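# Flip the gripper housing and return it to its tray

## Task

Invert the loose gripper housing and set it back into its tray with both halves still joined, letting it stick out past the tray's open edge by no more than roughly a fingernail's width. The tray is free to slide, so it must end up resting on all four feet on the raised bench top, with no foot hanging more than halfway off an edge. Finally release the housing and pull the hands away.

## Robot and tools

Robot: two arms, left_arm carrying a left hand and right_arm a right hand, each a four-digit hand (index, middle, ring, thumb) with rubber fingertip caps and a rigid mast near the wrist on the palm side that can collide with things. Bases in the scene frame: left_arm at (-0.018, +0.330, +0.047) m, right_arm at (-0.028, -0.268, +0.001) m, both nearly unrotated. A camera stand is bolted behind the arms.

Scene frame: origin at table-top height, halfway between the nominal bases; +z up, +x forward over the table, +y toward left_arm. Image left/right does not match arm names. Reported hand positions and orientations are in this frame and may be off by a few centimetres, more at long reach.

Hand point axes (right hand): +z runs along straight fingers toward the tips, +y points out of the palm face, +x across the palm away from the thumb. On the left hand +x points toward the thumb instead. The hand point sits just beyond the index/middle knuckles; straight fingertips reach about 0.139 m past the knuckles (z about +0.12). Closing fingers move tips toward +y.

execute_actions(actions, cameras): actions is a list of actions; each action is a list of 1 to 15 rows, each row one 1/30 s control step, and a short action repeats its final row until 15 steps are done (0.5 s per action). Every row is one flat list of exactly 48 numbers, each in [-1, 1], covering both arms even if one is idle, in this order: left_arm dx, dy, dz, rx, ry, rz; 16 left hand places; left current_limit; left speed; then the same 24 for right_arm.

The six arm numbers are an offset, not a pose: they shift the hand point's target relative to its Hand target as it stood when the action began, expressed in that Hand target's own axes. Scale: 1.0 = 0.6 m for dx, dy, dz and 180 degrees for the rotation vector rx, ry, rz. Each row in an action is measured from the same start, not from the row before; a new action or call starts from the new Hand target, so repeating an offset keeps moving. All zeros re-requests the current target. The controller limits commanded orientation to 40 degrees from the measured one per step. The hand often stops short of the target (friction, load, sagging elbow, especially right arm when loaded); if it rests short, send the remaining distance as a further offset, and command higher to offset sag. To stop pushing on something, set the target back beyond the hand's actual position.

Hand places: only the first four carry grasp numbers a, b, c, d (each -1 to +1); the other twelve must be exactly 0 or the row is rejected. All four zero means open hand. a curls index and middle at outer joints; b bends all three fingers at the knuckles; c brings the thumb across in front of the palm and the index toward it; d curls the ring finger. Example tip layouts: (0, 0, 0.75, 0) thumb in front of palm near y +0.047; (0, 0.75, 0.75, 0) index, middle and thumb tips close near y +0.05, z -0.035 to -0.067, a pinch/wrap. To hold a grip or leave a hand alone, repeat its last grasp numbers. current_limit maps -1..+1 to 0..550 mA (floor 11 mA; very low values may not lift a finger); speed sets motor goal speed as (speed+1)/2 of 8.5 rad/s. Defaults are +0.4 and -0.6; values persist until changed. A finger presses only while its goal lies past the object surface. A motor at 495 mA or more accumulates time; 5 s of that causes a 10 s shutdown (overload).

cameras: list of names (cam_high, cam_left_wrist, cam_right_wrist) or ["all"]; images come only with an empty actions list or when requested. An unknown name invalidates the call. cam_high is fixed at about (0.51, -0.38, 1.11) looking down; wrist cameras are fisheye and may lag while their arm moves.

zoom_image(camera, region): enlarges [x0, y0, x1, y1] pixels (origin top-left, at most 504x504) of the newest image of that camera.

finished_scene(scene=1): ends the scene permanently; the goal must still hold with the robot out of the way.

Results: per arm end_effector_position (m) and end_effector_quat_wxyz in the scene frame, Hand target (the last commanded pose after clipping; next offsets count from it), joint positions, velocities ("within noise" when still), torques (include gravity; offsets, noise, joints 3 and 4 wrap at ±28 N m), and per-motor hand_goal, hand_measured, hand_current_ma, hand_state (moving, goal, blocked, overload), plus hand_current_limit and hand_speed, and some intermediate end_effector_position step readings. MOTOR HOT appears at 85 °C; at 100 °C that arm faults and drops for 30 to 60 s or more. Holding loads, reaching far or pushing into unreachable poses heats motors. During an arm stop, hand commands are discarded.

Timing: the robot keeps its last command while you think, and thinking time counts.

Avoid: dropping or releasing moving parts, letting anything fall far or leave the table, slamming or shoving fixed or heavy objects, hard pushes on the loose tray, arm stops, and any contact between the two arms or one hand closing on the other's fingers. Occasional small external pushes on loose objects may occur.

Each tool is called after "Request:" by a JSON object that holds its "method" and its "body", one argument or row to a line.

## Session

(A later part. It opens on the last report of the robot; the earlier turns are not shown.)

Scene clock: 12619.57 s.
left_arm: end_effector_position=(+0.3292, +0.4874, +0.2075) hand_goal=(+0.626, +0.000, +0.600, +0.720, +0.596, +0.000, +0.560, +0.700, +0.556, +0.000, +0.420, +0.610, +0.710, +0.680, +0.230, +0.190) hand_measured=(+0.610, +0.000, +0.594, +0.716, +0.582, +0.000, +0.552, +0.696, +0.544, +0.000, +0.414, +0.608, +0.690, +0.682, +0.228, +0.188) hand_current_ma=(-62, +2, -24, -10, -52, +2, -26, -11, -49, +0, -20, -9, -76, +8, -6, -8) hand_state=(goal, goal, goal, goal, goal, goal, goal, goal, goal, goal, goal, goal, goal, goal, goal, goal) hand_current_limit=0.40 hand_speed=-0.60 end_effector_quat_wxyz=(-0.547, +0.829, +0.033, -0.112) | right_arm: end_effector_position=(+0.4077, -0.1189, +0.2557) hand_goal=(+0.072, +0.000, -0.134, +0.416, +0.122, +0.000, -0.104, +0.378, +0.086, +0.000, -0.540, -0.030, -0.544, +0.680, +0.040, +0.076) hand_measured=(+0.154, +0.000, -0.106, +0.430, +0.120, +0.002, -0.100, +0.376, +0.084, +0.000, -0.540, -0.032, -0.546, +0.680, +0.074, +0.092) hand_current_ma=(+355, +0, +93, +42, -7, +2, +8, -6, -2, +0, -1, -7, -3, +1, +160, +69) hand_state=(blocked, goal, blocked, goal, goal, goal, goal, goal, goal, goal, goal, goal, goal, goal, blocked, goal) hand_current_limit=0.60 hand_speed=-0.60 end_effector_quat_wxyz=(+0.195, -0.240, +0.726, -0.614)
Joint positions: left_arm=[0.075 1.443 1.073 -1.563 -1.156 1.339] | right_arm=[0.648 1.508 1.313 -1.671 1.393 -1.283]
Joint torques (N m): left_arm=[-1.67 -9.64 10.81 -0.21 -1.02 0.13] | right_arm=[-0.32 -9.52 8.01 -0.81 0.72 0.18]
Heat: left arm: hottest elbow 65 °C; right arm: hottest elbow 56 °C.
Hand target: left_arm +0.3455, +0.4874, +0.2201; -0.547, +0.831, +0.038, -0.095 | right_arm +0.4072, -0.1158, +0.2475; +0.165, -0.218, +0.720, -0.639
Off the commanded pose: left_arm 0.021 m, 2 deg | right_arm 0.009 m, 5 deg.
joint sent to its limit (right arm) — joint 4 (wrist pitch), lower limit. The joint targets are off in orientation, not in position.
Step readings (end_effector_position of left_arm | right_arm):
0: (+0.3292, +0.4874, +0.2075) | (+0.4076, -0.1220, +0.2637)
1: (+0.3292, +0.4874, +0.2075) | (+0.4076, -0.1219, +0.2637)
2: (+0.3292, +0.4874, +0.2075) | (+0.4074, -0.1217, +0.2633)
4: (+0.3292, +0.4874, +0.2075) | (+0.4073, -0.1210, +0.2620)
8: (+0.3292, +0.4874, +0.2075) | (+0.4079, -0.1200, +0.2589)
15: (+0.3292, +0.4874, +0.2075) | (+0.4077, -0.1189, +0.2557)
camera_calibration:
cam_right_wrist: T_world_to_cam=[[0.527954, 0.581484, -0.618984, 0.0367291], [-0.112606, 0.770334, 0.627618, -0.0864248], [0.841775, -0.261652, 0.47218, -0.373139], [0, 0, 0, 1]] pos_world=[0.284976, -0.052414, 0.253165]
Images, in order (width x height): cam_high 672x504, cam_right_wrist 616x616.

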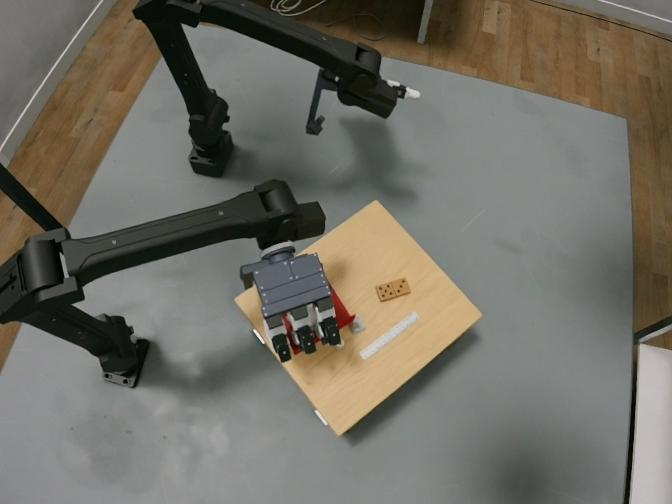

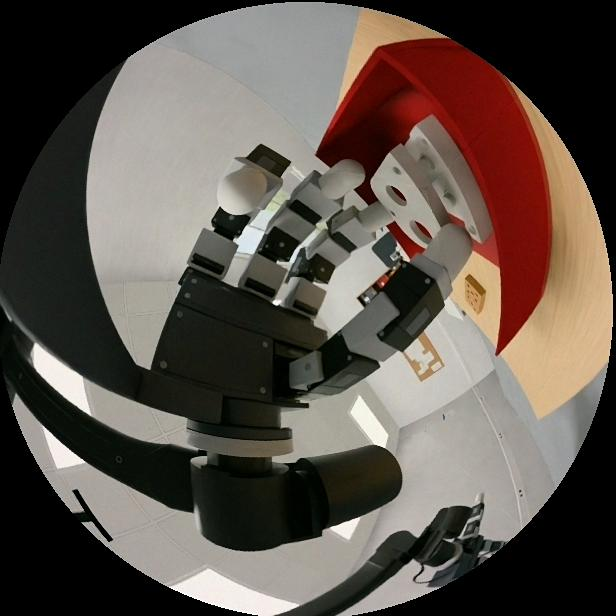

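Request:
{"method": "execute_actions", "body": {
  "actions": [
    [[0,0,0,0,0,0,0,0.1,0,0.1,0,0,0,0,0,0,0,0,0,0,0,0,0.4,-0.6,-0.0003,0.0066,0.0009,0,0,0,0.38,0.385,0.76,0.7,0,0,0,0,0,0,0,0,0,0,0,0,0.6,-0.6]]
  ],
  "cameras": ["cam_right_wrist","cam_high"]
}}

Request:
{"method": "zoom_image", "body": {
  "camera": "cam_right_wrist",
  "region": [300, 30, 540, 270]
}}

Request:
{"method": "zoom_image", "body": {
  "camera": "cam_high",
  "region": [250, 270, 370, 370]
}}

Scene clock: 12652.20 s.
left_arm: end_effector_position=(+0.3292, +0.4874, +0.2075) hand_goal=(+0.626, +0.000, +0.600, +0.720, +0.596, +0.000, +0.560, +0.700, +0.556, +0.000, +0.420, +0.610, +0.710, +0.680, +0.230, +0.190) hand_measured=(+0.610, +0.000, +0.594, +0.716, +0.582, +0.000, +0.552, +0.696, +0.544, +0.000, +0.414, +0.608, +0.690, +0.682, +0.228, +0.188) hand_current_ma=(-62, +2, -24, -10, -52, +2, -26, -11, -49, +0, -20, -9, -76, +8, -6, -8) hand_state=(goal, goal, goal, goal, goal, goal, goal, goal, goal, goal, goal, goal, goal, goal, goal, goal) hand_current_limit=0.40 hand_speed=-0.60 end_effector_quat_wxyz=(-0.547, +0.829, +0.033, -0.112) | right_arm: end_effector_position=(+0.4080, -0.1186, +0.2523) hand_goal=(+0.072, +0.000, -0.134, +0.416, +0.122, +0.000, -0.104, +0.378, +0.086, +0.000, -0.540, -0.030, -0.544, +0.680, +0.040, +0.076) hand_measured=(+0.154, +0.000, -0.106, +0.430, +0.120, +0.002, -0.100, +0.376, +0.084, +0.000, -0.540, -0.032, -0.546, +0.680, +0.074, +0.092) hand_current_ma=(+355, +0, +93, +42, -7, +2, +8, -6, -2, +0, -1, -7, -3, +1, +160, +69) hand_state=(blocked, goal, blocked, goal, goal, goal, goal, goal, goal, goal, goal, goal, goal, goal, blocked, goal) hand_current_limit=0.60 hand_speed=-0.60 end_effector_quat_wxyz=(+0.196, -0.239, +0.726, -0.614)
Joint positions: left_arm=[0.075 1.443 1.073 -1.563 -1.156 1.339] | right_arm=[0.648 1.512 1.308 -1.671 1.392 -1.27]
Joint torques (N m): left_arm=[-1.79 -10.11 10.93 -0.2 -1.04 0.15] | right_arm=[-0.44 -9.35 7.91 -0.75 0.71 0.19]
Heat: left arm: hottest elbow 65 °C; right arm: hottest elbow 55 °C.
Hand target: left_arm +0.3455, +0.4874, +0.2201; -0.547, +0.831, +0.038, -0.095 | right_arm +0.4072, -0.1158, +0.2435; +0.165, -0.218, +0.720, -0.638
Off the commanded pose: left_arm 0.021 m, 2 deg | right_arm 0.009 m, 5 deg.
joint sent to its limit (right arm) — joint 4 (wrist pitch), lower limit. The joint targets are off in orientation, not in position.
Step readings (end_effector_position of left_arm | right_arm):
0: (+0.3292, +0.4874, +0.2075) | (+0.4077, -0.1188, +0.2557)
1: (+0.3292, +0.4874, +0.2075) | (+0.4077, -0.1188, +0.2557)
2: (+0.3292, +0.4874, +0.2075) | (+0.4077, -0.1188, +0.2557)
4: (+0.3292, +0.4874, +0.2075) | (+0.4078, -0.1187, +0.2554)
8: (+0.3292, +0.4874, +0.2075) | (+0.4077, -0.1188, +0.2538)
15: (+0.3292, +0.4874, +0.2075) | (+0.4080, -0.1187, +0.2523)
camera_calibration:
cam_right_wrist: T_world_to_cam=[[0.530915, 0.581391, -0.616534, 0.0324855], [-0.112592, 0.769483, 0.628665, -0.0848046], [0.839912, -0.264351, 0.47399, -0.371794], [0, 0, 0, 1]] pos_world=[0.285479, -0.0519151, 0.249569]
Images, in order (width x height): cam_high 672x504, cam_right_wrist 616x616.

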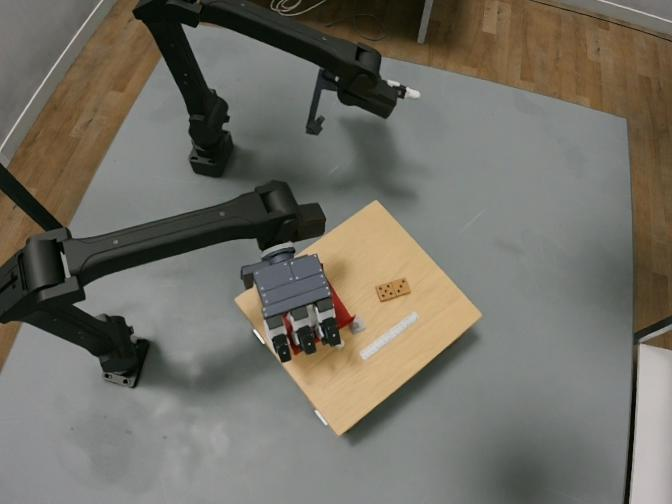

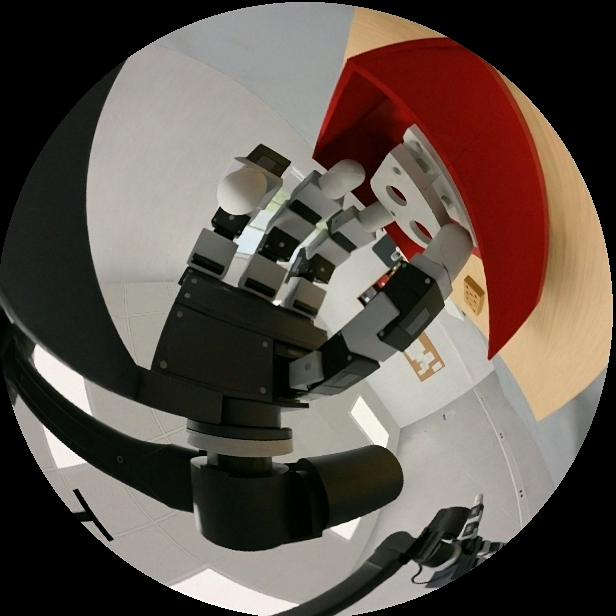

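Scaled by 2.100 from the camera's 616x616 image, which has a finer 880x880 frame.

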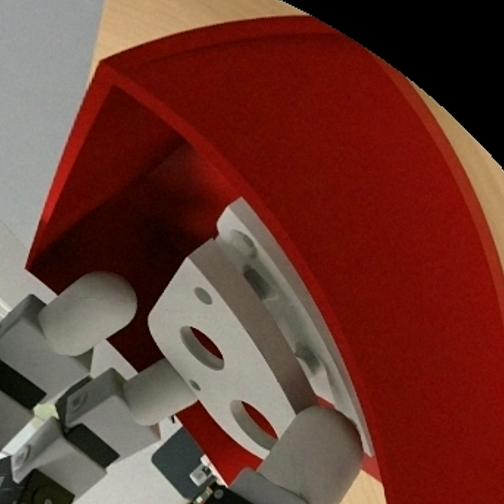

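Scaled by 4.200 from the camera's 672x504 image, which has a finer 960x720 frame.

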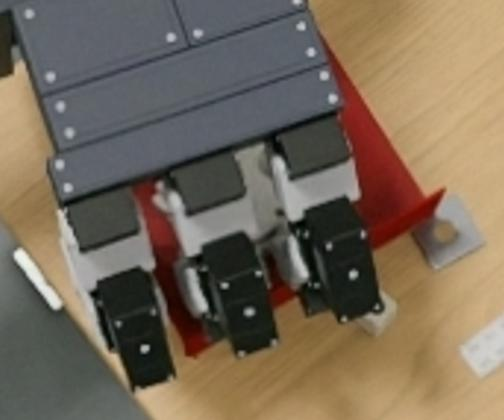

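Request:
{"method": "execute_actions", "body": {
  "actions": [
    [[0,0,0,0,0,0,0,0.1,0,0.1,0,0,0,0,0,0,0,0,0,0,0,0,0.4,-0.6,-0.0002,0.0045,0.0006,0,0,0,0.38,0.385,0.76,0.7,0,0,0,0,0,0,0,0,0,0,0,0,0.6,-0.6]]
  ],
  "cameras": ["cam_right_wrist","cam_high"]
}}

Request:
{"method": "zoom_image", "body": {
  "camera": "cam_right_wrist",
  "region": [340, 90, 480, 230]
}}

Request:
{"method": "zoom_image", "body": {
  "camera": "cam_high",
  "region": [250, 270, 370, 370]
}}

Scene clock: 12695.00 s.
left_arm: end_effector_position=(+0.3292, +0.4874, +0.2075) hand_goal=(+0.626, +0.000, +0.600, +0.720, +0.596, +0.000, +0.560, +0.700, +0.556, +0.000, +0.420, +0.610, +0.710, +0.680, +0.230, +0.190) hand_measured=(+0.610, +0.000, +0.594, +0.716, +0.582, +0.000, +0.552, +0.696, +0.544, +0.000, +0.414, +0.608, +0.690, +0.682, +0.228, +0.188) hand_current_ma=(-62, +2, -24, -10, -52, +2, -26, -11, -49, +0, -20, -9, -76, +8, -6, -8) hand_state=(goal, goal, goal, goal, goal, goal, goal, goal, goal, goal, goal, goal, goal, goal, goal, goal) hand_current_limit=0.40 hand_speed=-0.60 end_effector_quat_wxyz=(-0.547, +0.829, +0.033, -0.112) | right_arm: end_effector_position=(+0.4082, -0.1186, +0.2500) hand_goal=(+0.072, +0.000, -0.134, +0.416, +0.122, +0.000, -0.104, +0.378, +0.086, +0.000, -0.540, -0.030, -0.544, +0.680, +0.040, +0.076) hand_measured=(+0.154, +0.000, -0.106, +0.430, +0.120, +0.002, -0.100, +0.376, +0.084, +0.000, -0.540, -0.032, -0.546, +0.680, +0.074, +0.092) hand_current_ma=(+355, +0, +93, +42, -7, +2, +8, -6, -2, +0, -1, -7, -3, +1, +160, +69) hand_state=(blocked, goal, blocked, goal, goal, goal, goal, goal, goal, goal, goal, goal, goal, goal, blocked, goal) hand_current_limit=0.60 hand_speed=-0.60 end_effector_quat_wxyz=(+0.196, -0.238, +0.727, -0.614)
Joint positions: left_arm=[0.075 1.443 1.073 -1.563 -1.156 1.339] | right_arm=[0.648 1.515 1.305 -1.671 1.392 -1.262]
Joint torques (N m): left_arm=[-1.9 -10.4 10.77 -0.12 -1.03 0.19] | right_arm=[-0.79 -9.64 7.88 -0.72 0.72 0.17]
Heat: left arm: hottest elbow 65 °C; right arm: hottest elbow 52 °C.
Hand target: left_arm +0.3455, +0.4874, +0.2201; -0.547, +0.831, +0.038, -0.095 | right_arm +0.4072, -0.1158, +0.2410; +0.165, -0.218, +0.720, -0.638
Off the commanded pose: left_arm 0.021 m, 2 deg | right_arm 0.010 m, 5 deg.
joint sent to its limit (right arm) — joint 4 (wrist pitch), lower limit. The joint targets are off in orientation, not in position.
Step readings (end_effector_position of left_arm | right_arm):
0: (+0.3292, +0.4874, +0.2075) | (+0.4080, -0.1186, +0.2523)
1: (+0.3292, +0.4874, +0.2075) | (+0.4080, -0.1186, +0.2523)
2: (+0.3292, +0.4874, +0.2075) | (+0.4081, -0.1186, +0.2523)
4: (+0.3292, +0.4874, +0.2075) | (+0.4082, -0.1185, +0.2522)
8: (+0.3292, +0.4874, +0.2075) | (+0.4081, -0.1186, +0.2511)
15: (+0.3292, +0.4874, +0.2075) | (+0.4082, -0.1186, +0.2500)
camera_calibration:
cam_right_wrist: T_world_to_cam=[[0.532542, 0.580996, -0.615502, 0.0299907], [-0.112397, 0.7693, 0.628924, -0.0835453], [0.838908, -0.265748, 0.474986, -0.370889], [0, 0, 0, 1]] pos_world=[0.28578, -0.051716, 0.24717]
Images, in order (width x height): cam_high 672x504, cam_right_wrist 616x616.

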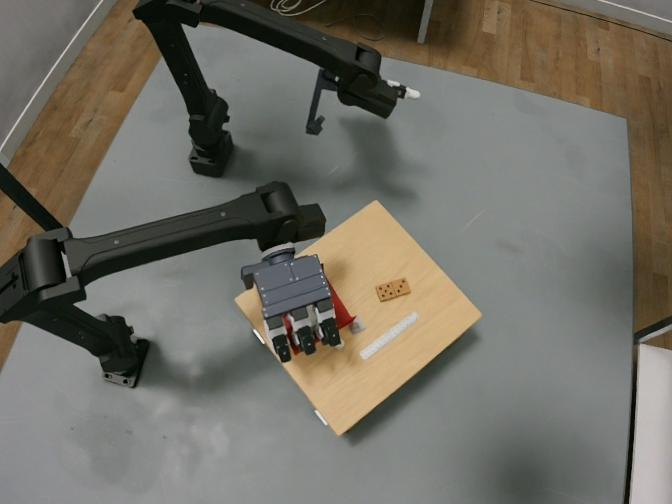

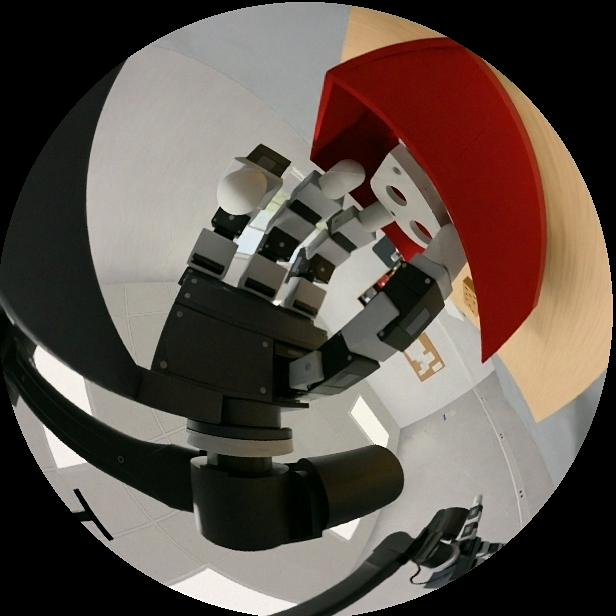

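Scaled by 3.600 from the camera's 616x616 image, which has a finer 880x880 frame.

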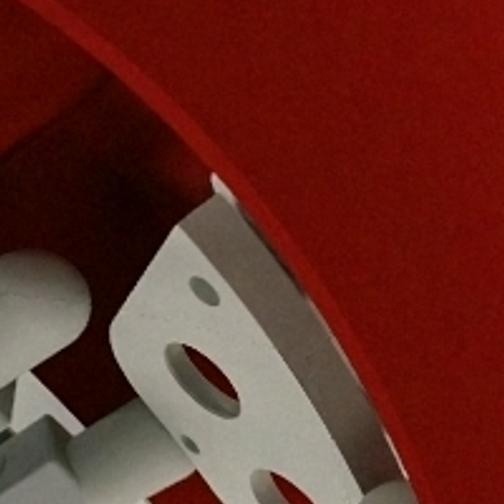

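Scaled by 4.200 from the camera's 672x504 image, which has a finer 960x720 frame.

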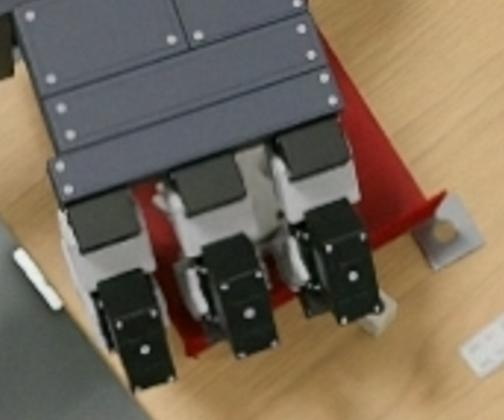

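Request:
{"method": "execute_actions", "body": {
  "actions": [
    [[0,0,0,0,0,0,0,0.1,0,0.1,0,0,0,0,0,0,0,0,0,0,0,0,0.4,-0.6,0,0,0,0,0,0,0.38,0.36,0.76,0.7,0,0,0,0,0,0,0,0,0,0,0,0,0.6,-0.8]],
    [[0,0,0,0,0,0,0,0.1,0,0.1,0,0,0,0,0,0,0,0,0,0,0,0,0.4,-0.6,0,0,0,0,0,0,0.38,0.34,0.76,0.7,0,0,0,0,0,0,0,0,0,0,0,0,0.6,-0.8]]
  ],
  "cameras": ["cam_right_wrist"]
}}

Request:
{"method": "zoom_image", "body": {
  "camera": "cam_right_wrist",
  "region": [340, 90, 480, 230]
}}

Scene clock: 12701.13 s.
left_arm: end_effector_position=(+0.3292, +0.4874, +0.2075) hand_goal=(+0.626, +0.000, +0.600, +0.720, +0.596, +0.000, +0.560, +0.700, +0.556, +0.000, +0.420, +0.610, +0.710, +0.680, +0.230, +0.190) hand_measured=(+0.610, +0.000, +0.594, +0.716, +0.582, +0.000, +0.552, +0.696, +0.544, +0.000, +0.414, +0.608, +0.690, +0.682, +0.228, +0.188) hand_current_ma=(-62, +2, -24, -10, -52, +2, -26, -11, -49, +0, -20, -9, -76, +8, -6, -8) hand_state=(goal, goal, goal, goal, goal, goal, goal, goal, goal, goal, goal, goal, goal, goal, goal, goal) hand_current_limit=0.40 hand_speed=-0.60 end_effector_quat_wxyz=(-0.547, +0.829, +0.033, -0.112) | right_arm: end_effector_position=(+0.4082, -0.1186, +0.2498) hand_goal=(+0.134, +0.000, -0.148, +0.408, +0.200, +0.000, -0.096, +0.378, +0.154, +0.000, -0.540, -0.040, -0.544, +0.680, +0.040, +0.068) hand_measured=(+0.160, +0.000, -0.110, +0.430, +0.186, +0.002, -0.098, +0.376, +0.142, +0.000, -0.540, -0.036, -0.546, +0.680, +0.074, +0.092) hand_current_ma=(+90, +0, +140, +72, -44, +2, -6, -6, -36, +0, -1, +10, -3, +1, +160, +111) hand_state=(blocked, goal, blocked, blocked, goal, goal, goal, goal, goal, goal, goal, goal, goal, goal, blocked, blocked) hand_current_limit=0.60 hand_speed=-0.80 end_effector_quat_wxyz=(+0.196, -0.238, +0.727, -0.614)
Joint positions: left_arm=[0.075 1.443 1.073 -1.563 -1.156 1.339] | right_arm=[0.648 1.516 1.305 -1.671 1.392 -1.262]
Joint torques (N m): left_arm=[-2.08 -10.05 10.88 0.1 -1.03 0.16] | right_arm=[-0.56 -9.7 8.08 -0.76 0.72 0.17]
Heat: left arm: hottest elbow 65 °C; right arm: hottest elbow 52 °C.
Hand target: left_arm +0.3455, +0.4874, +0.2201; -0.547, +0.831, +0.038, -0.095 | right_arm +0.4072, -0.1158, +0.2409; +0.165, -0.218, +0.720, -0.639
Off the commanded pose: left_arm 0.021 m, 2 deg | right_arm 0.009 m, 5 deg.
joint sent to its limit (right arm) — joint 4 (wrist pitch), lower limit. The joint targets are off in orientation, not in position.
Step readings (end_effector_position of left_arm | right_arm):
0: (+0.3292, +0.4874, +0.2075) | (+0.4082, -0.1186, +0.2500)
1: (+0.3292, +0.4874, +0.2075) | (+0.4082, -0.1186, +0.2500)
2: (+0.3292, +0.4874, +0.2075) | (+0.4082, -0.1186, +0.2500)
4: (+0.3292, +0.4874, +0.2075) | (+0.4082, -0.1186, +0.2500)
8: (+0.3292, +0.4874, +0.2075) | (+0.4082, -0.1186, +0.2500)
15: (+0.3292, +0.4874, +0.2075) | (+0.4082, -0.1186, +0.2500)
16: (+0.3292, +0.4874, +0.2075) | (+0.4082, -0.1186, +0.2500)
17: (+0.3292, +0.4874, +0.2075) | (+0.4082, -0.1186, +0.2499)
19: (+0.3292, +0.4874, +0.2075) | (+0.4082, -0.1186, +0.2498)
23: (+0.3292, +0.4874, +0.2075) | (+0.4082, -0.1186, +0.2498)
30: (+0.3292, +0.4874, +0.2075) | (+0.4082, -0.1186, +0.2498)
camera_calibration:
cam_right_wrist: T_world_to_cam=[[0.532269, 0.580968, -0.615765, 0.0300088], [-0.112009, 0.769294, 0.629, -0.0835494], [0.839133, -0.265826, 0.474545, -0.370753], [0, 0, 0, 1]] pos_world=[0.28578, -0.0517161, 0.24697]
Images, in order (width x height): cam_right_wrist 616x616.

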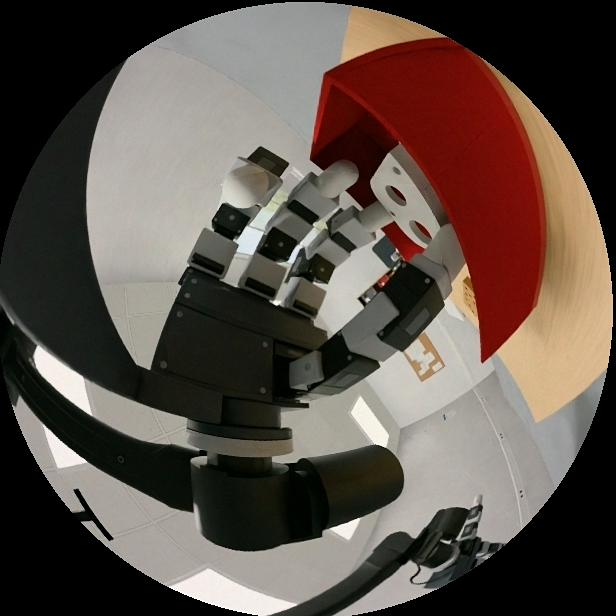

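Scaled by 3.600 from the camera's 616x616 image, which has a finer 880x880 frame.

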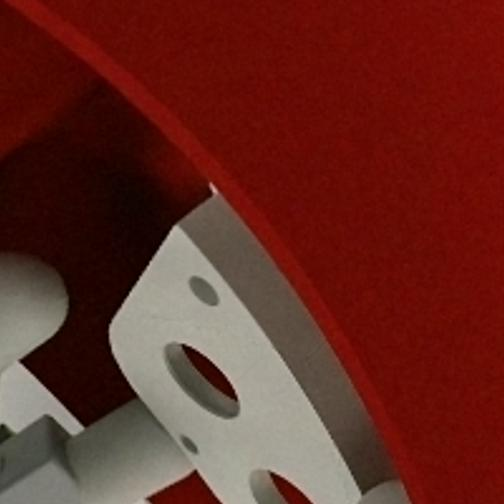

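Request:
{"method": "execute_actions", "body": {
  "actions": [
    [[0,0,0,0,0,0,0,0.1,0,0.1,0,0,0,0,0,0,0,0,0,0,0,0,0.4,-0.6,0,0,0,0,0,0,0.38,0.32,0.76,0.7,0,0,0,0,0,0,0,0,0,0,0,0,0.6,-0.8]],
    [[0,0,0,0,0,0,0,0.1,0,0.1,0,0,0,0,0,0,0,0,0,0,0,0,0.4,-0.6,0,0,0,0,0,0,0.38,0.3,0.76,0.7,0,0,0,0,0,0,0,0,0,0,0,0,0.6,-0.8]]
  ],
  "cameras": ["cam_right_wrist"]
}}

Request:
{"method": "zoom_image", "body": {
  "camera": "cam_right_wrist",
  "region": [320, 70, 480, 230]
}}

Scene clock: 12707.00 s.
left_arm: end_effector_position=(+0.3292, +0.4874, +0.2075) hand_goal=(+0.626, +0.000, +0.600, +0.720, +0.596, +0.000, +0.560, +0.700, +0.556, +0.000, +0.420, +0.610, +0.710, +0.680, +0.230, +0.190) hand_measured=(+0.610, +0.000, +0.594, +0.716, +0.582, +0.000, +0.552, +0.696, +0.544, +0.000, +0.414, +0.608, +0.690, +0.682, +0.228, +0.188) hand_current_ma=(-62, +2, -24, -10, -52, +2, -26, -11, -49, +0, -20, -9, -76, +8, -6, -8) hand_state=(goal, goal, goal, goal, goal, goal, goal, goal, goal, goal, goal, goal, goal, goal, goal, goal) hand_current_limit=0.40 hand_speed=-0.60 end_effector_quat_wxyz=(-0.547, +0.829, +0.033, -0.112) | right_arm: end_effector_position=(+0.4082, -0.1183, +0.2487) hand_goal=(+0.188, +0.000, -0.160, +0.400, +0.270, +0.000, -0.088, +0.378, +0.214, +0.000, -0.540, -0.048, -0.544, +0.680, +0.040, +0.060) hand_measured=(+0.194, +0.000, -0.140, +0.414, +0.256, +0.002, -0.090, +0.376, +0.202, +0.000, -0.540, -0.044, -0.546, +0.680, +0.074, +0.078) hand_current_ma=(+17, +0, +66, +44, -50, +2, -6, -6, -41, +0, -1, +11, -3, +1, +158, +78) hand_state=(goal, goal, blocked, goal, goal, goal, goal, goal, goal, goal, goal, goal, goal, goal, blocked, goal) hand_current_limit=0.60 hand_speed=-0.80 end_effector_quat_wxyz=(+0.195, -0.238, +0.727, -0.614)
Joint positions: left_arm=[0.075 1.443 1.073 -1.563 -1.156 1.339] | right_arm=[0.648 1.518 1.305 -1.671 1.39 -1.262]
Joint torques (N m): left_arm=[-0.85 -9.99 10.77 -0.09 -1.06 0.18] | right_arm=[-0.5 -9.99 7.84 -0.76 0.78 0.17]
Heat: left arm: hottest elbow 65 °C; right arm: hottest elbow 52 °C.
Hand target: left_arm +0.3455, +0.4874, +0.2201; -0.547, +0.831, +0.038, -0.095 | right_arm +0.4073, -0.1159, +0.2408; +0.165, -0.218, +0.720, -0.639
Off the commanded pose: left_arm 0.021 m, 2 deg | right_arm 0.008 m, 5 deg.
joint sent to its limit (right arm) — joint 4 (wrist pitch), lower limit. The joint targets are off in orientation, not in position.
Step readings (end_effector_position of left_arm | right_arm):
0: (+0.3292, +0.4874, +0.2075) | (+0.4082, -0.1186, +0.2498)
1: (+0.3292, +0.4874, +0.2075) | (+0.4082, -0.1186, +0.2498)
2: (+0.3292, +0.4874, +0.2075) | (+0.4081, -0.1185, +0.2497)
4: (+0.3292, +0.4874, +0.2075) | (+0.4081, -0.1185, +0.2494)
8: (+0.3292, +0.4874, +0.2075) | (+0.4082, -0.1184, +0.2491)
15: (+0.3292, +0.4874, +0.2075) | (+0.4082, -0.1184, +0.2491)
16: (+0.3292, +0.4874, +0.2075) | (+0.4082, -0.1184, +0.2491)
17: (+0.3292, +0.4874, +0.2075) | (+0.4081, -0.1184, +0.2491)
19: (+0.3292, +0.4874, +0.2075) | (+0.4081, -0.1184, +0.2489)
23: (+0.3292, +0.4874, +0.2075) | (+0.4082, -0.1183, +0.2487)
30: (+0.3292, +0.4874, +0.2075) | (+0.4082, -0.1183, +0.2487)
camera_calibration:
cam_right_wrist: T_world_to_cam=[[0.530974, 0.580812, -0.617028, 0.030076], [-0.109892, 0.769201, 0.629487, -0.0840681], [0.840232, -0.266435, 0.472252, -0.370121], [0, 0, 0, 1]] pos_world=[0.28578, -0.0514164, 0.246268]
Images, in order (width x height): cam_right_wrist 616x616.

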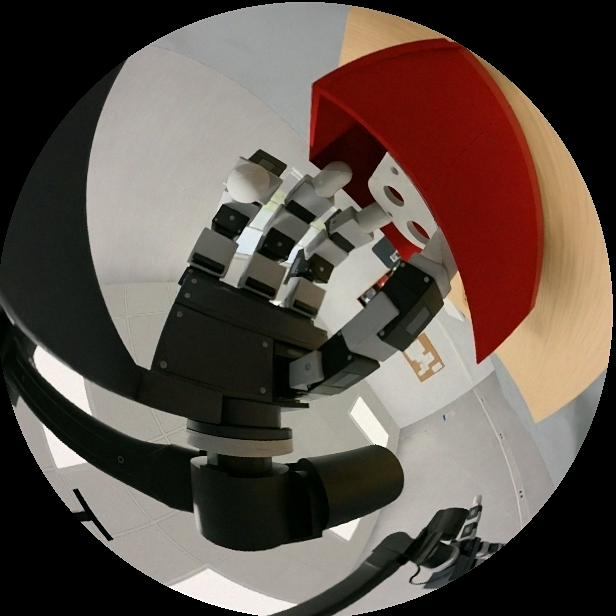

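Scaled by 3.150 from the camera's 616x616 image, which has a finer 880x880 frame.

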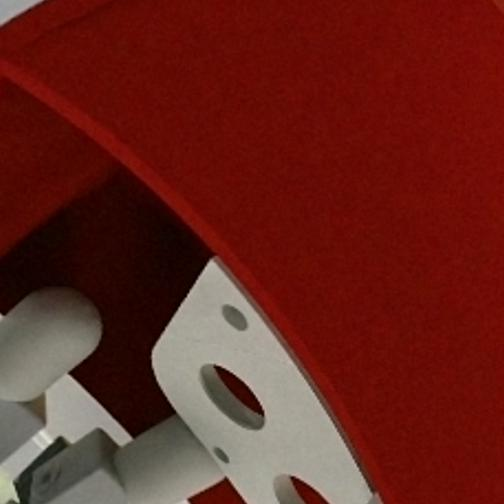

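Request:
{"method": "execute_actions", "body": {
  "actions": [
    [[0,0,0,0,0,0,0,0.1,0,0.1,0,0,0,0,0,0,0,0,0,0,0,0,0.4,-0.6,0,0,0,0,0,0,0.38,0.3,0.76,0.7,0,0,0,0,0,0,0,0,0,0,0,0,0.6,-0.8]]
  ],
  "cameras": ["cam_right_wrist","cam_high","cam_left_wrist"]
}}

Request:
{"method": "zoom_image", "body": {
  "camera": "cam_high",
  "region": [240, 250, 380, 370]
}}

Scene clock: 12712.43 s.
left_arm: end_effector_position=(+0.3292, +0.4874, +0.2075) hand_goal=(+0.626, +0.000, +0.600, +0.720, +0.596, +0.000, +0.560, +0.700, +0.556, +0.000, +0.420, +0.610, +0.710, +0.680, +0.230, +0.190) hand_measured=(+0.610, +0.000, +0.594, +0.716, +0.582, +0.000, +0.552, +0.696, +0.544, +0.000, +0.414, +0.608, +0.690, +0.682, +0.228, +0.188) hand_current_ma=(-62, +2, -24, -10, -52, +2, -26, -11, -49, +0, -20, -9, -76, +8, -6, -8) hand_state=(goal, goal, goal, goal, goal, goal, goal, goal, goal, goal, goal, goal, goal, goal, goal, goal) hand_current_limit=0.40 hand_speed=-0.60 end_effector_quat_wxyz=(-0.547, +0.829, +0.033, -0.112) | right_arm: end_effector_position=(+0.4082, -0.1183, +0.2487) hand_goal=(+0.188, +0.000, -0.160, +0.400, +0.270, +0.000, -0.088, +0.378, +0.214, +0.000, -0.540, -0.048, -0.544, +0.680, +0.040, +0.060) hand_measured=(+0.194, +0.000, -0.140, +0.414, +0.256, +0.002, -0.090, +0.376, +0.202, +0.000, -0.540, -0.044, -0.546, +0.680, +0.074, +0.078) hand_current_ma=(+17, +0, +66, +44, -50, +2, -6, -6, -41, +0, -1, +11, -3, +1, +158, +78) hand_state=(goal, goal, blocked, goal, goal, goal, goal, goal, goal, goal, goal, goal, goal, goal, blocked, goal) hand_current_limit=0.60 hand_speed=-0.80 end_effector_quat_wxyz=(+0.195, -0.238, +0.727, -0.614)
Joint positions: left_arm=[0.075 1.443 1.073 -1.563 -1.156 1.339] | right_arm=[0.648 1.518 1.305 -1.671 1.39 -1.262]
Joint torques (N m): left_arm=[-2.32 -10.11 10.96 -0.01 -1 0.2] | right_arm=[-0.56 -9.52 7.86 -0.85 0.79 0.13]
Heat: left arm: hottest elbow 65 °C; right arm: hottest elbow 52 °C.
Hand target: left_arm +0.3455, +0.4874, +0.2201; -0.547, +0.831, +0.038, -0.095 | right_arm +0.4073, -0.1159, +0.2408; +0.165, -0.218, +0.720, -0.639
Off the commanded pose: left_arm 0.021 m, 2 deg | right_arm 0.008 m, 5 deg.
joint sent to its limit (right arm) — joint 4 (wrist pitch), lower limit. The joint targets are off in orientation, not in position.
Step readings (end_effector_position of left_arm | right_arm):
0: (+0.3292, +0.4874, +0.2075) | (+0.4082, -0.1183, +0.2487)
1: (+0.3292, +0.4874, +0.2075) | (+0.4082, -0.1183, +0.2487)
2: (+0.3292, +0.4874, +0.2075) | (+0.4082, -0.1183, +0.2487)
4: (+0.3292, +0.4874, +0.2075) | (+0.4082, -0.1183, +0.2487)
8: (+0.3292, +0.4874, +0.2075) | (+0.4082, -0.1183, +0.2487)
15: (+0.3292, +0.4874, +0.2075) | (+0.4082, -0.1183, +0.2487)
camera_calibration:
cam_left_wrist: T_world_to_cam=[[-0.675047, 0.0838265, 0.732997, -0.00818882], [0.643836, -0.41821, 0.640762, -0.193123], [0.36026, 0.904474, 0.228341, -0.484162], [0, 0, 0, 1]] pos_world=[0.293235, 0.357832, 0.240302]
cam_right_wrist: T_world_to_cam=[[0.530974, 0.580812, -0.617028, 0.030076], [-0.109892, 0.769201, 0.629487, -0.0840681], [0.840232, -0.266435, 0.472252, -0.370121], [0, 0, 0, 1]] pos_world=[0.28578, -0.0514164, 0.246268]

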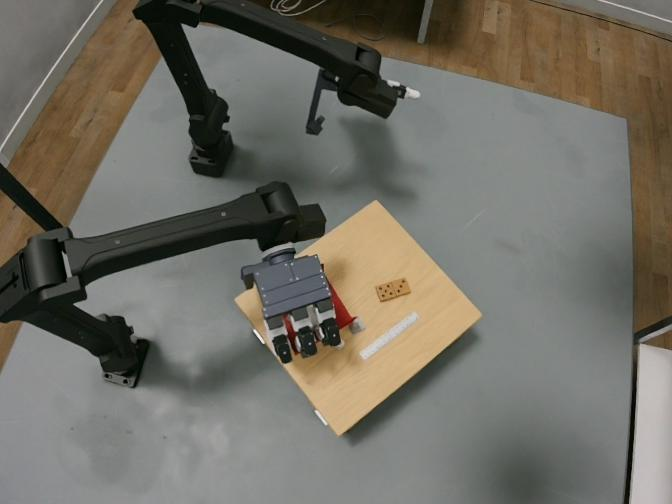

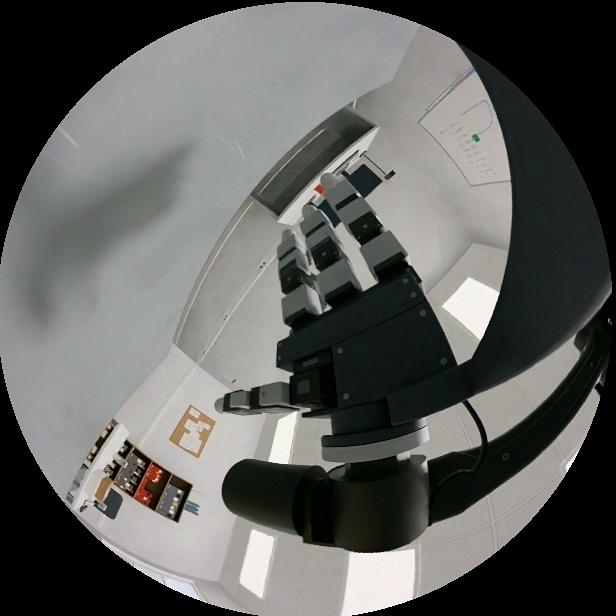

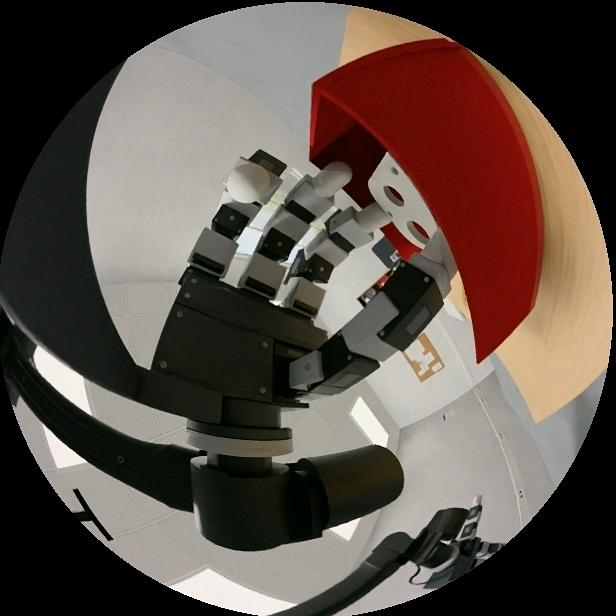

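Scaled by 3.600 from the camera's 672x504 image, which has a finer 960x720 frame.

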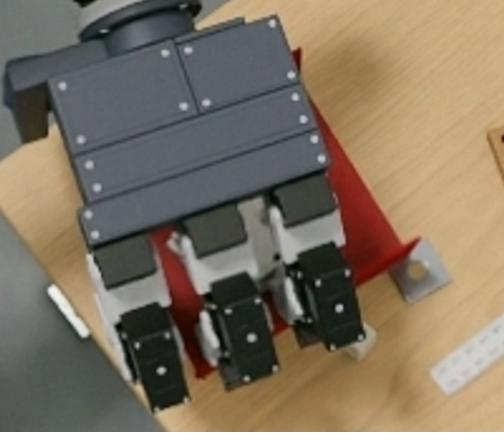

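Request:
{"method": "execute_actions", "body": {
  "actions": [
    [[0,0,0,0,0,0,0,0.1,0,0.1,0,0,0,0,0,0,0,0,0,0,0,0,0.4,-0.6,0,0,0,0,0,0,0.38,0.28,0.76,0.7,0,0,0,0,0,0,0,0,0,0,0,0,0.6,-0.8]],
    [[0,0,0,0,0,0,0,0.1,0,0.1,0,0,0,0,0,0,0,0,0,0,0,0,0.4,-0.6,0,0,0,0,0,0,0.38,0.26,0.76,0.7,0,0,0,0,0,0,0,0,0,0,0,0,0.6,-0.8]]
  ],
  "cameras": ["cam_right_wrist","cam_high"]
}}

Request:
{"method": "zoom_image", "body": {
  "camera": "cam_right_wrist",
  "region": [320, 70, 480, 230]
}}

Request:
{"method": "zoom_image", "body": {
  "camera": "cam_high",
  "region": [240, 250, 380, 370]
}}

Scene clock: 12721.57 s.
left_arm: end_effector_position=(+0.3292, +0.4874, +0.2075) hand_goal=(+0.626, +0.000, +0.600, +0.720, +0.596, +0.000, +0.560, +0.700, +0.556, +0.000, +0.420, +0.610, +0.710, +0.680, +0.230, +0.190) hand_measured=(+0.610, +0.000, +0.594, +0.716, +0.582, +0.000, +0.552, +0.696, +0.544, +0.000, +0.414, +0.608, +0.690, +0.682, +0.228, +0.188) hand_current_ma=(-62, +2, -24, -10, -52, +2, -26, -11, -49, +0, -20, -9, -76, +8, -6, -8) hand_state=(goal, goal, goal, goal, goal, goal, goal, goal, goal, goal, goal, goal, goal, goal, goal, goal) hand_current_limit=0.40 hand_speed=-0.60 end_effector_quat_wxyz=(-0.547, +0.829, +0.033, -0.112) | right_arm: end_effector_position=(+0.4080, -0.1179, +0.2485) hand_goal=(+0.242, +0.000, -0.172, +0.392, +0.340, +0.000, -0.080, +0.378, +0.274, +0.000, -0.540, -0.056, -0.544, +0.680, +0.040, +0.052) hand_measured=(+0.236, +0.000, -0.164, +0.398, +0.296, +0.002, -0.090, +0.376, +0.260, +0.000, -0.540, -0.052, -0.546, +0.680, +0.048, +0.056) hand_current_ma=(-18, +0, +23, +17, -176, +2, -31, -6, -45, +0, -1, +11, -3, +1, +27, +15) hand_state=(goal, goal, goal, goal, blocked, goal, goal, goal, goal, goal, goal, goal, goal, goal, goal, goal) hand_current_limit=0.60 hand_speed=-0.80 end_effector_quat_wxyz=(+0.195, -0.238, +0.727, -0.613)
Joint positions: left_arm=[0.075 1.443 1.073 -1.563 -1.156 1.339] | right_arm=[0.649 1.518 1.305 -1.671 1.389 -1.262]
Joint torques (N m): left_arm=[-1.26 -10.58 10.73 -0.14 -1.04 0.18] | right_arm=[-0.67 -9.41 8.02 -0.76 0.84 0.16]
Heat: left arm: hottest elbow 65 °C; right arm: hottest elbow 51 °C.
Hand target: left_arm +0.3455, +0.4874, +0.2201; -0.547, +0.831, +0.038, -0.095 | right_arm +0.4073, -0.1159, +0.2409; +0.165, -0.218, +0.720, -0.638
Off the commanded pose: left_arm 0.021 m, 2 deg | right_arm 0.008 m, 5 deg.
joint sent to its limit (right arm) — joint 4 (wrist pitch), lower limit. The joint targets are off in orientation, not in position.
Step readings (end_effector_position of left_arm | right_arm):
0: (+0.3292, +0.4874, +0.2075) | (+0.4082, -0.1183, +0.2487)
1: (+0.3292, +0.4874, +0.2075) | (+0.4082, -0.1183, +0.2487)
2: (+0.3292, +0.4874, +0.2075) | (+0.4081, -0.1183, +0.2486)
4: (+0.3292, +0.4874, +0.2075) | (+0.4081, -0.1181, +0.2486)
8: (+0.3292, +0.4874, +0.2075) | (+0.4080, -0.1179, +0.2486)
15: (+0.3292, +0.4874, +0.2075) | (+0.4080, -0.1179, +0.2486)
16: (+0.3292, +0.4874, +0.2075) | (+0.4080, -0.1179, +0.2486)
17: (+0.3292, +0.4874, +0.2075) | (+0.4080, -0.1179, +0.2485)
19: (+0.3292, +0.4874, +0.2075) | (+0.4080, -0.1179, +0.2485)
23: (+0.3292, +0.4874, +0.2075) | (+0.4080, -0.1179, +0.2485)
30: (+0.3292, +0.4874, +0.2075) | (+0.4080, -0.1179, +0.2485)
camera_calibration:
cam_right_wrist: T_world_to_cam=[[0.530774, 0.581747, -0.616319, 0.0298187], [-0.110045, 0.768359, 0.630487, -0.0845811], [0.840338, -0.266823, 0.471844, -0.369749], [0, 0, 0, 1]] pos_world=[0.285579, -0.0510158, 0.246169]
Images, in order (width x height): cam_high 672x504, cam_right_wrist 616x616.

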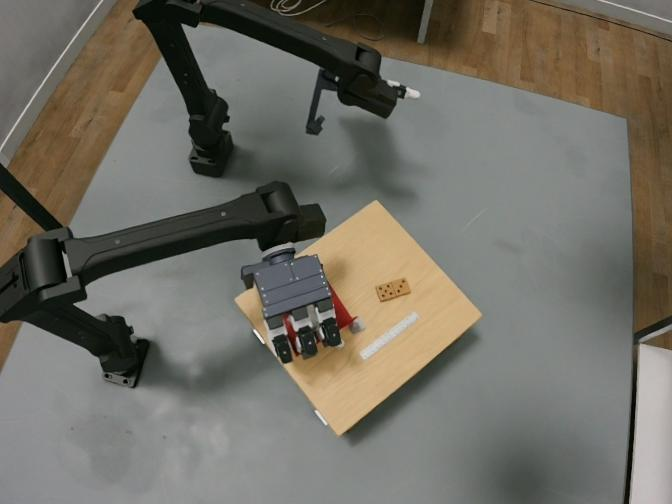

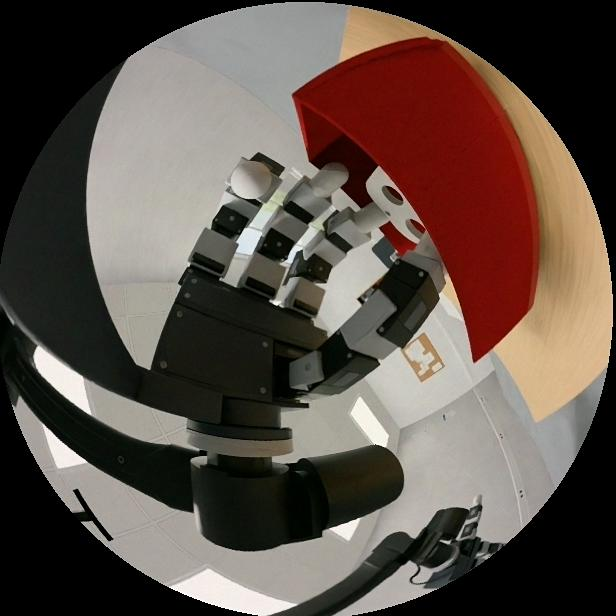

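Scaled by 3.150 from the camera's 616x616 image, which has a finer 880x880 frame.

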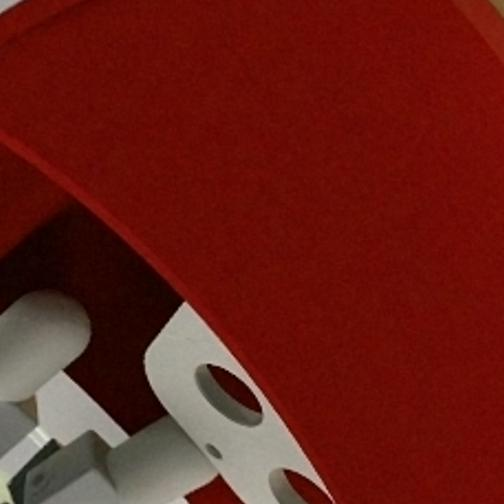

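Scaled by 3.600 from the camera's 672x504 image, which has a finer 960x720 frame.

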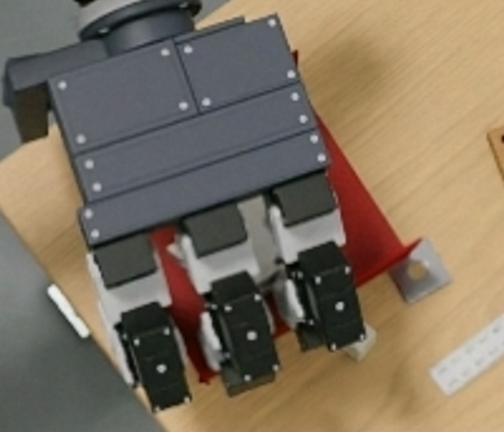

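Request:
{"method": "execute_actions", "body": {
  "actions": [
    [[0,0,0,0,0,0,0,0.1,0,0.1,0,0,0,0,0,0,0,0,0,0,0,0,0.4,-0.6,-0.0087,-0.0252,-0.0032,0,0,0,0.38,0.26,0.76,0.7,0,0,0,0,0,0,0,0,0,0,0,0,0.6,-0.8]]
  ],
  "cameras": ["cam_right_wrist","cam_high"]
}}

Request:
{"method": "zoom_image", "body": {
  "camera": "cam_right_wrist",
  "region": [320, 70, 480, 230]
}}

Request:
{"method": "zoom_image", "body": {
  "camera": "cam_high",
  "region": [240, 250, 380, 370]
}}

Scene clock: 12738.10 s.
left_arm: end_effector_position=(+0.3292, +0.4874, +0.2075) hand_goal=(+0.626, +0.000, +0.600, +0.720, +0.596, +0.000, +0.560, +0.700, +0.556, +0.000, +0.420, +0.610, +0.710, +0.680, +0.230, +0.190) hand_measured=(+0.610, +0.000, +0.594, +0.716, +0.582, +0.000, +0.552, +0.696, +0.544, +0.000, +0.414, +0.608, +0.690, +0.682, +0.228, +0.188) hand_current_ma=(-62, +2, -24, -10, -52, +2, -26, -11, -49, +0, -20, -9, -76, +8, -6, -8) hand_state=(goal, goal, goal, goal, goal, goal, goal, goal, goal, goal, goal, goal, goal, goal, goal, goal) hand_current_limit=0.40 hand_speed=-0.60 end_effector_quat_wxyz=(-0.547, +0.829, +0.033, -0.112) | right_arm: end_effector_position=(+0.4067, -0.1187, +0.2482) hand_goal=(+0.242, +0.000, -0.172, +0.392, +0.340, +0.000, -0.080, +0.378, +0.274, +0.000, -0.540, -0.056, -0.544, +0.680, +0.040, +0.052) hand_measured=(+0.236, +0.000, -0.164, +0.398, +0.296, +0.002, -0.090, +0.376, +0.260, +0.000, -0.540, -0.052, -0.546, +0.680, +0.048, +0.056) hand_current_ma=(-17, +0, +23, +17, -171, +3, -31, -6, -45, +0, -1, +11, -3, +1, +26, +14) hand_state=(goal, goal, goal, goal, blocked, goal, goal, goal, goal, goal, goal, goal, goal, goal, goal, goal) hand_current_limit=0.60 hand_speed=-0.80 end_effector_quat_wxyz=(+0.189, -0.245, +0.725, -0.615)
Joint positions: left_arm=[0.075 1.443 1.073 -1.563 -1.156 1.339] | right_arm=[0.649 1.518 1.305 -1.671 1.389 -1.279]
Joint torques (N m): left_arm=[-1.32 -10.29 10.82 0.13 -1.07 0.19] | right_arm=[-0.85 -9.93 10.78 -0.73 0.88 -0.08]
Heat: left arm: hottest elbow 65 °C; right arm: hottest elbow 51 °C.
Hand target: left_arm +0.3455, +0.4874, +0.2201; -0.547, +0.831, +0.038, -0.095 | right_arm +0.4123, -0.1129, +0.2559; +0.165, -0.218, +0.720, -0.638
Off the commanded pose: left_arm 0.021 m, 2 deg | right_arm 0.011 m, 5 deg.
joint sent to its limit (right arm) — joint 4 (wrist pitch), lower limit. The joint targets are off in orientation, not in position.
Step readings (end_effector_position of left_arm | right_arm):
0: (+0.3292, +0.4874, +0.2075) | (+0.4080, -0.1179, +0.2485)
1: (+0.3292, +0.4874, +0.2075) | (+0.4080, -0.1179, +0.2485)
2: (+0.3292, +0.4874, +0.2075) | (+0.4080, -0.1179, +0.2485)
4: (+0.3292, +0.4874, +0.2075) | (+0.4077, -0.1181, +0.2485)
8: (+0.3292, +0.4874, +0.2075) | (+0.4073, -0.1184, +0.2483)
15: (+0.3292, +0.4874, +0.2075) | (+0.4068, -0.1187, +0.2482)
camera_calibration:
cam_right_wrist: T_world_to_cam=[[0.520306, 0.577026, -0.629542, 0.0377286], [-0.103614, 0.774395, 0.62416, -0.0842036], [0.847671, -0.259525, 0.46271, -0.368571], [0, 0, 0, 1]] pos_world=[0.284072, -0.0522169, 0.24685]
Images, in order (width x height): cam_high 672x504, cam_right_wrist 616x616.

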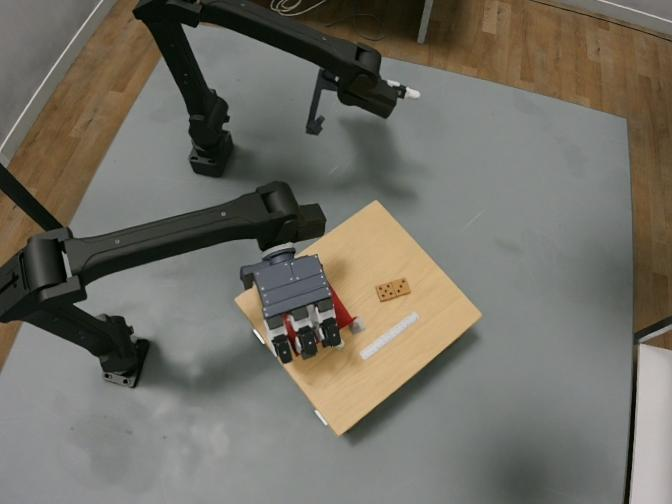

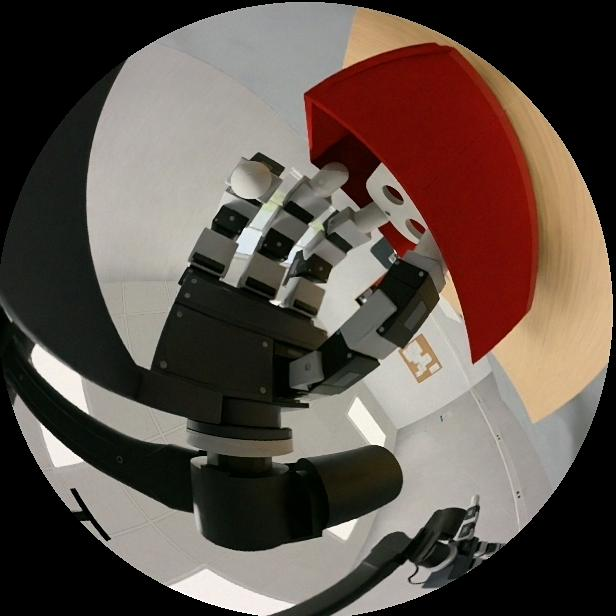

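Scaled by 3.150 from the camera's 616x616 image, which has a finer 880x880 frame.

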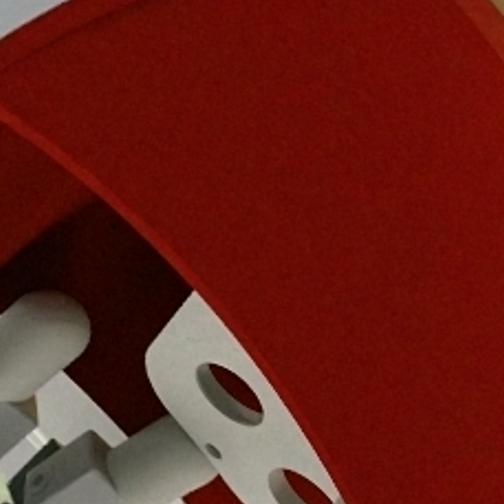

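Scaled by 3.600 from the camera's 672x504 image, which has a finer 960x720 frame.

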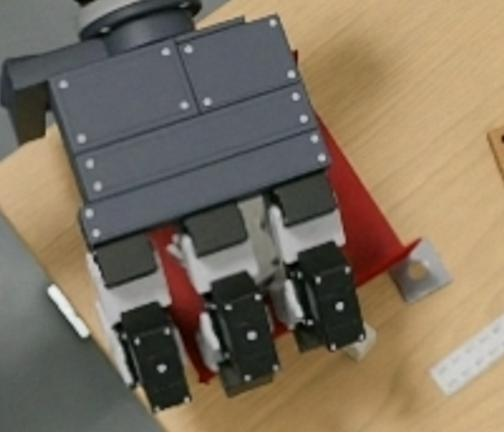

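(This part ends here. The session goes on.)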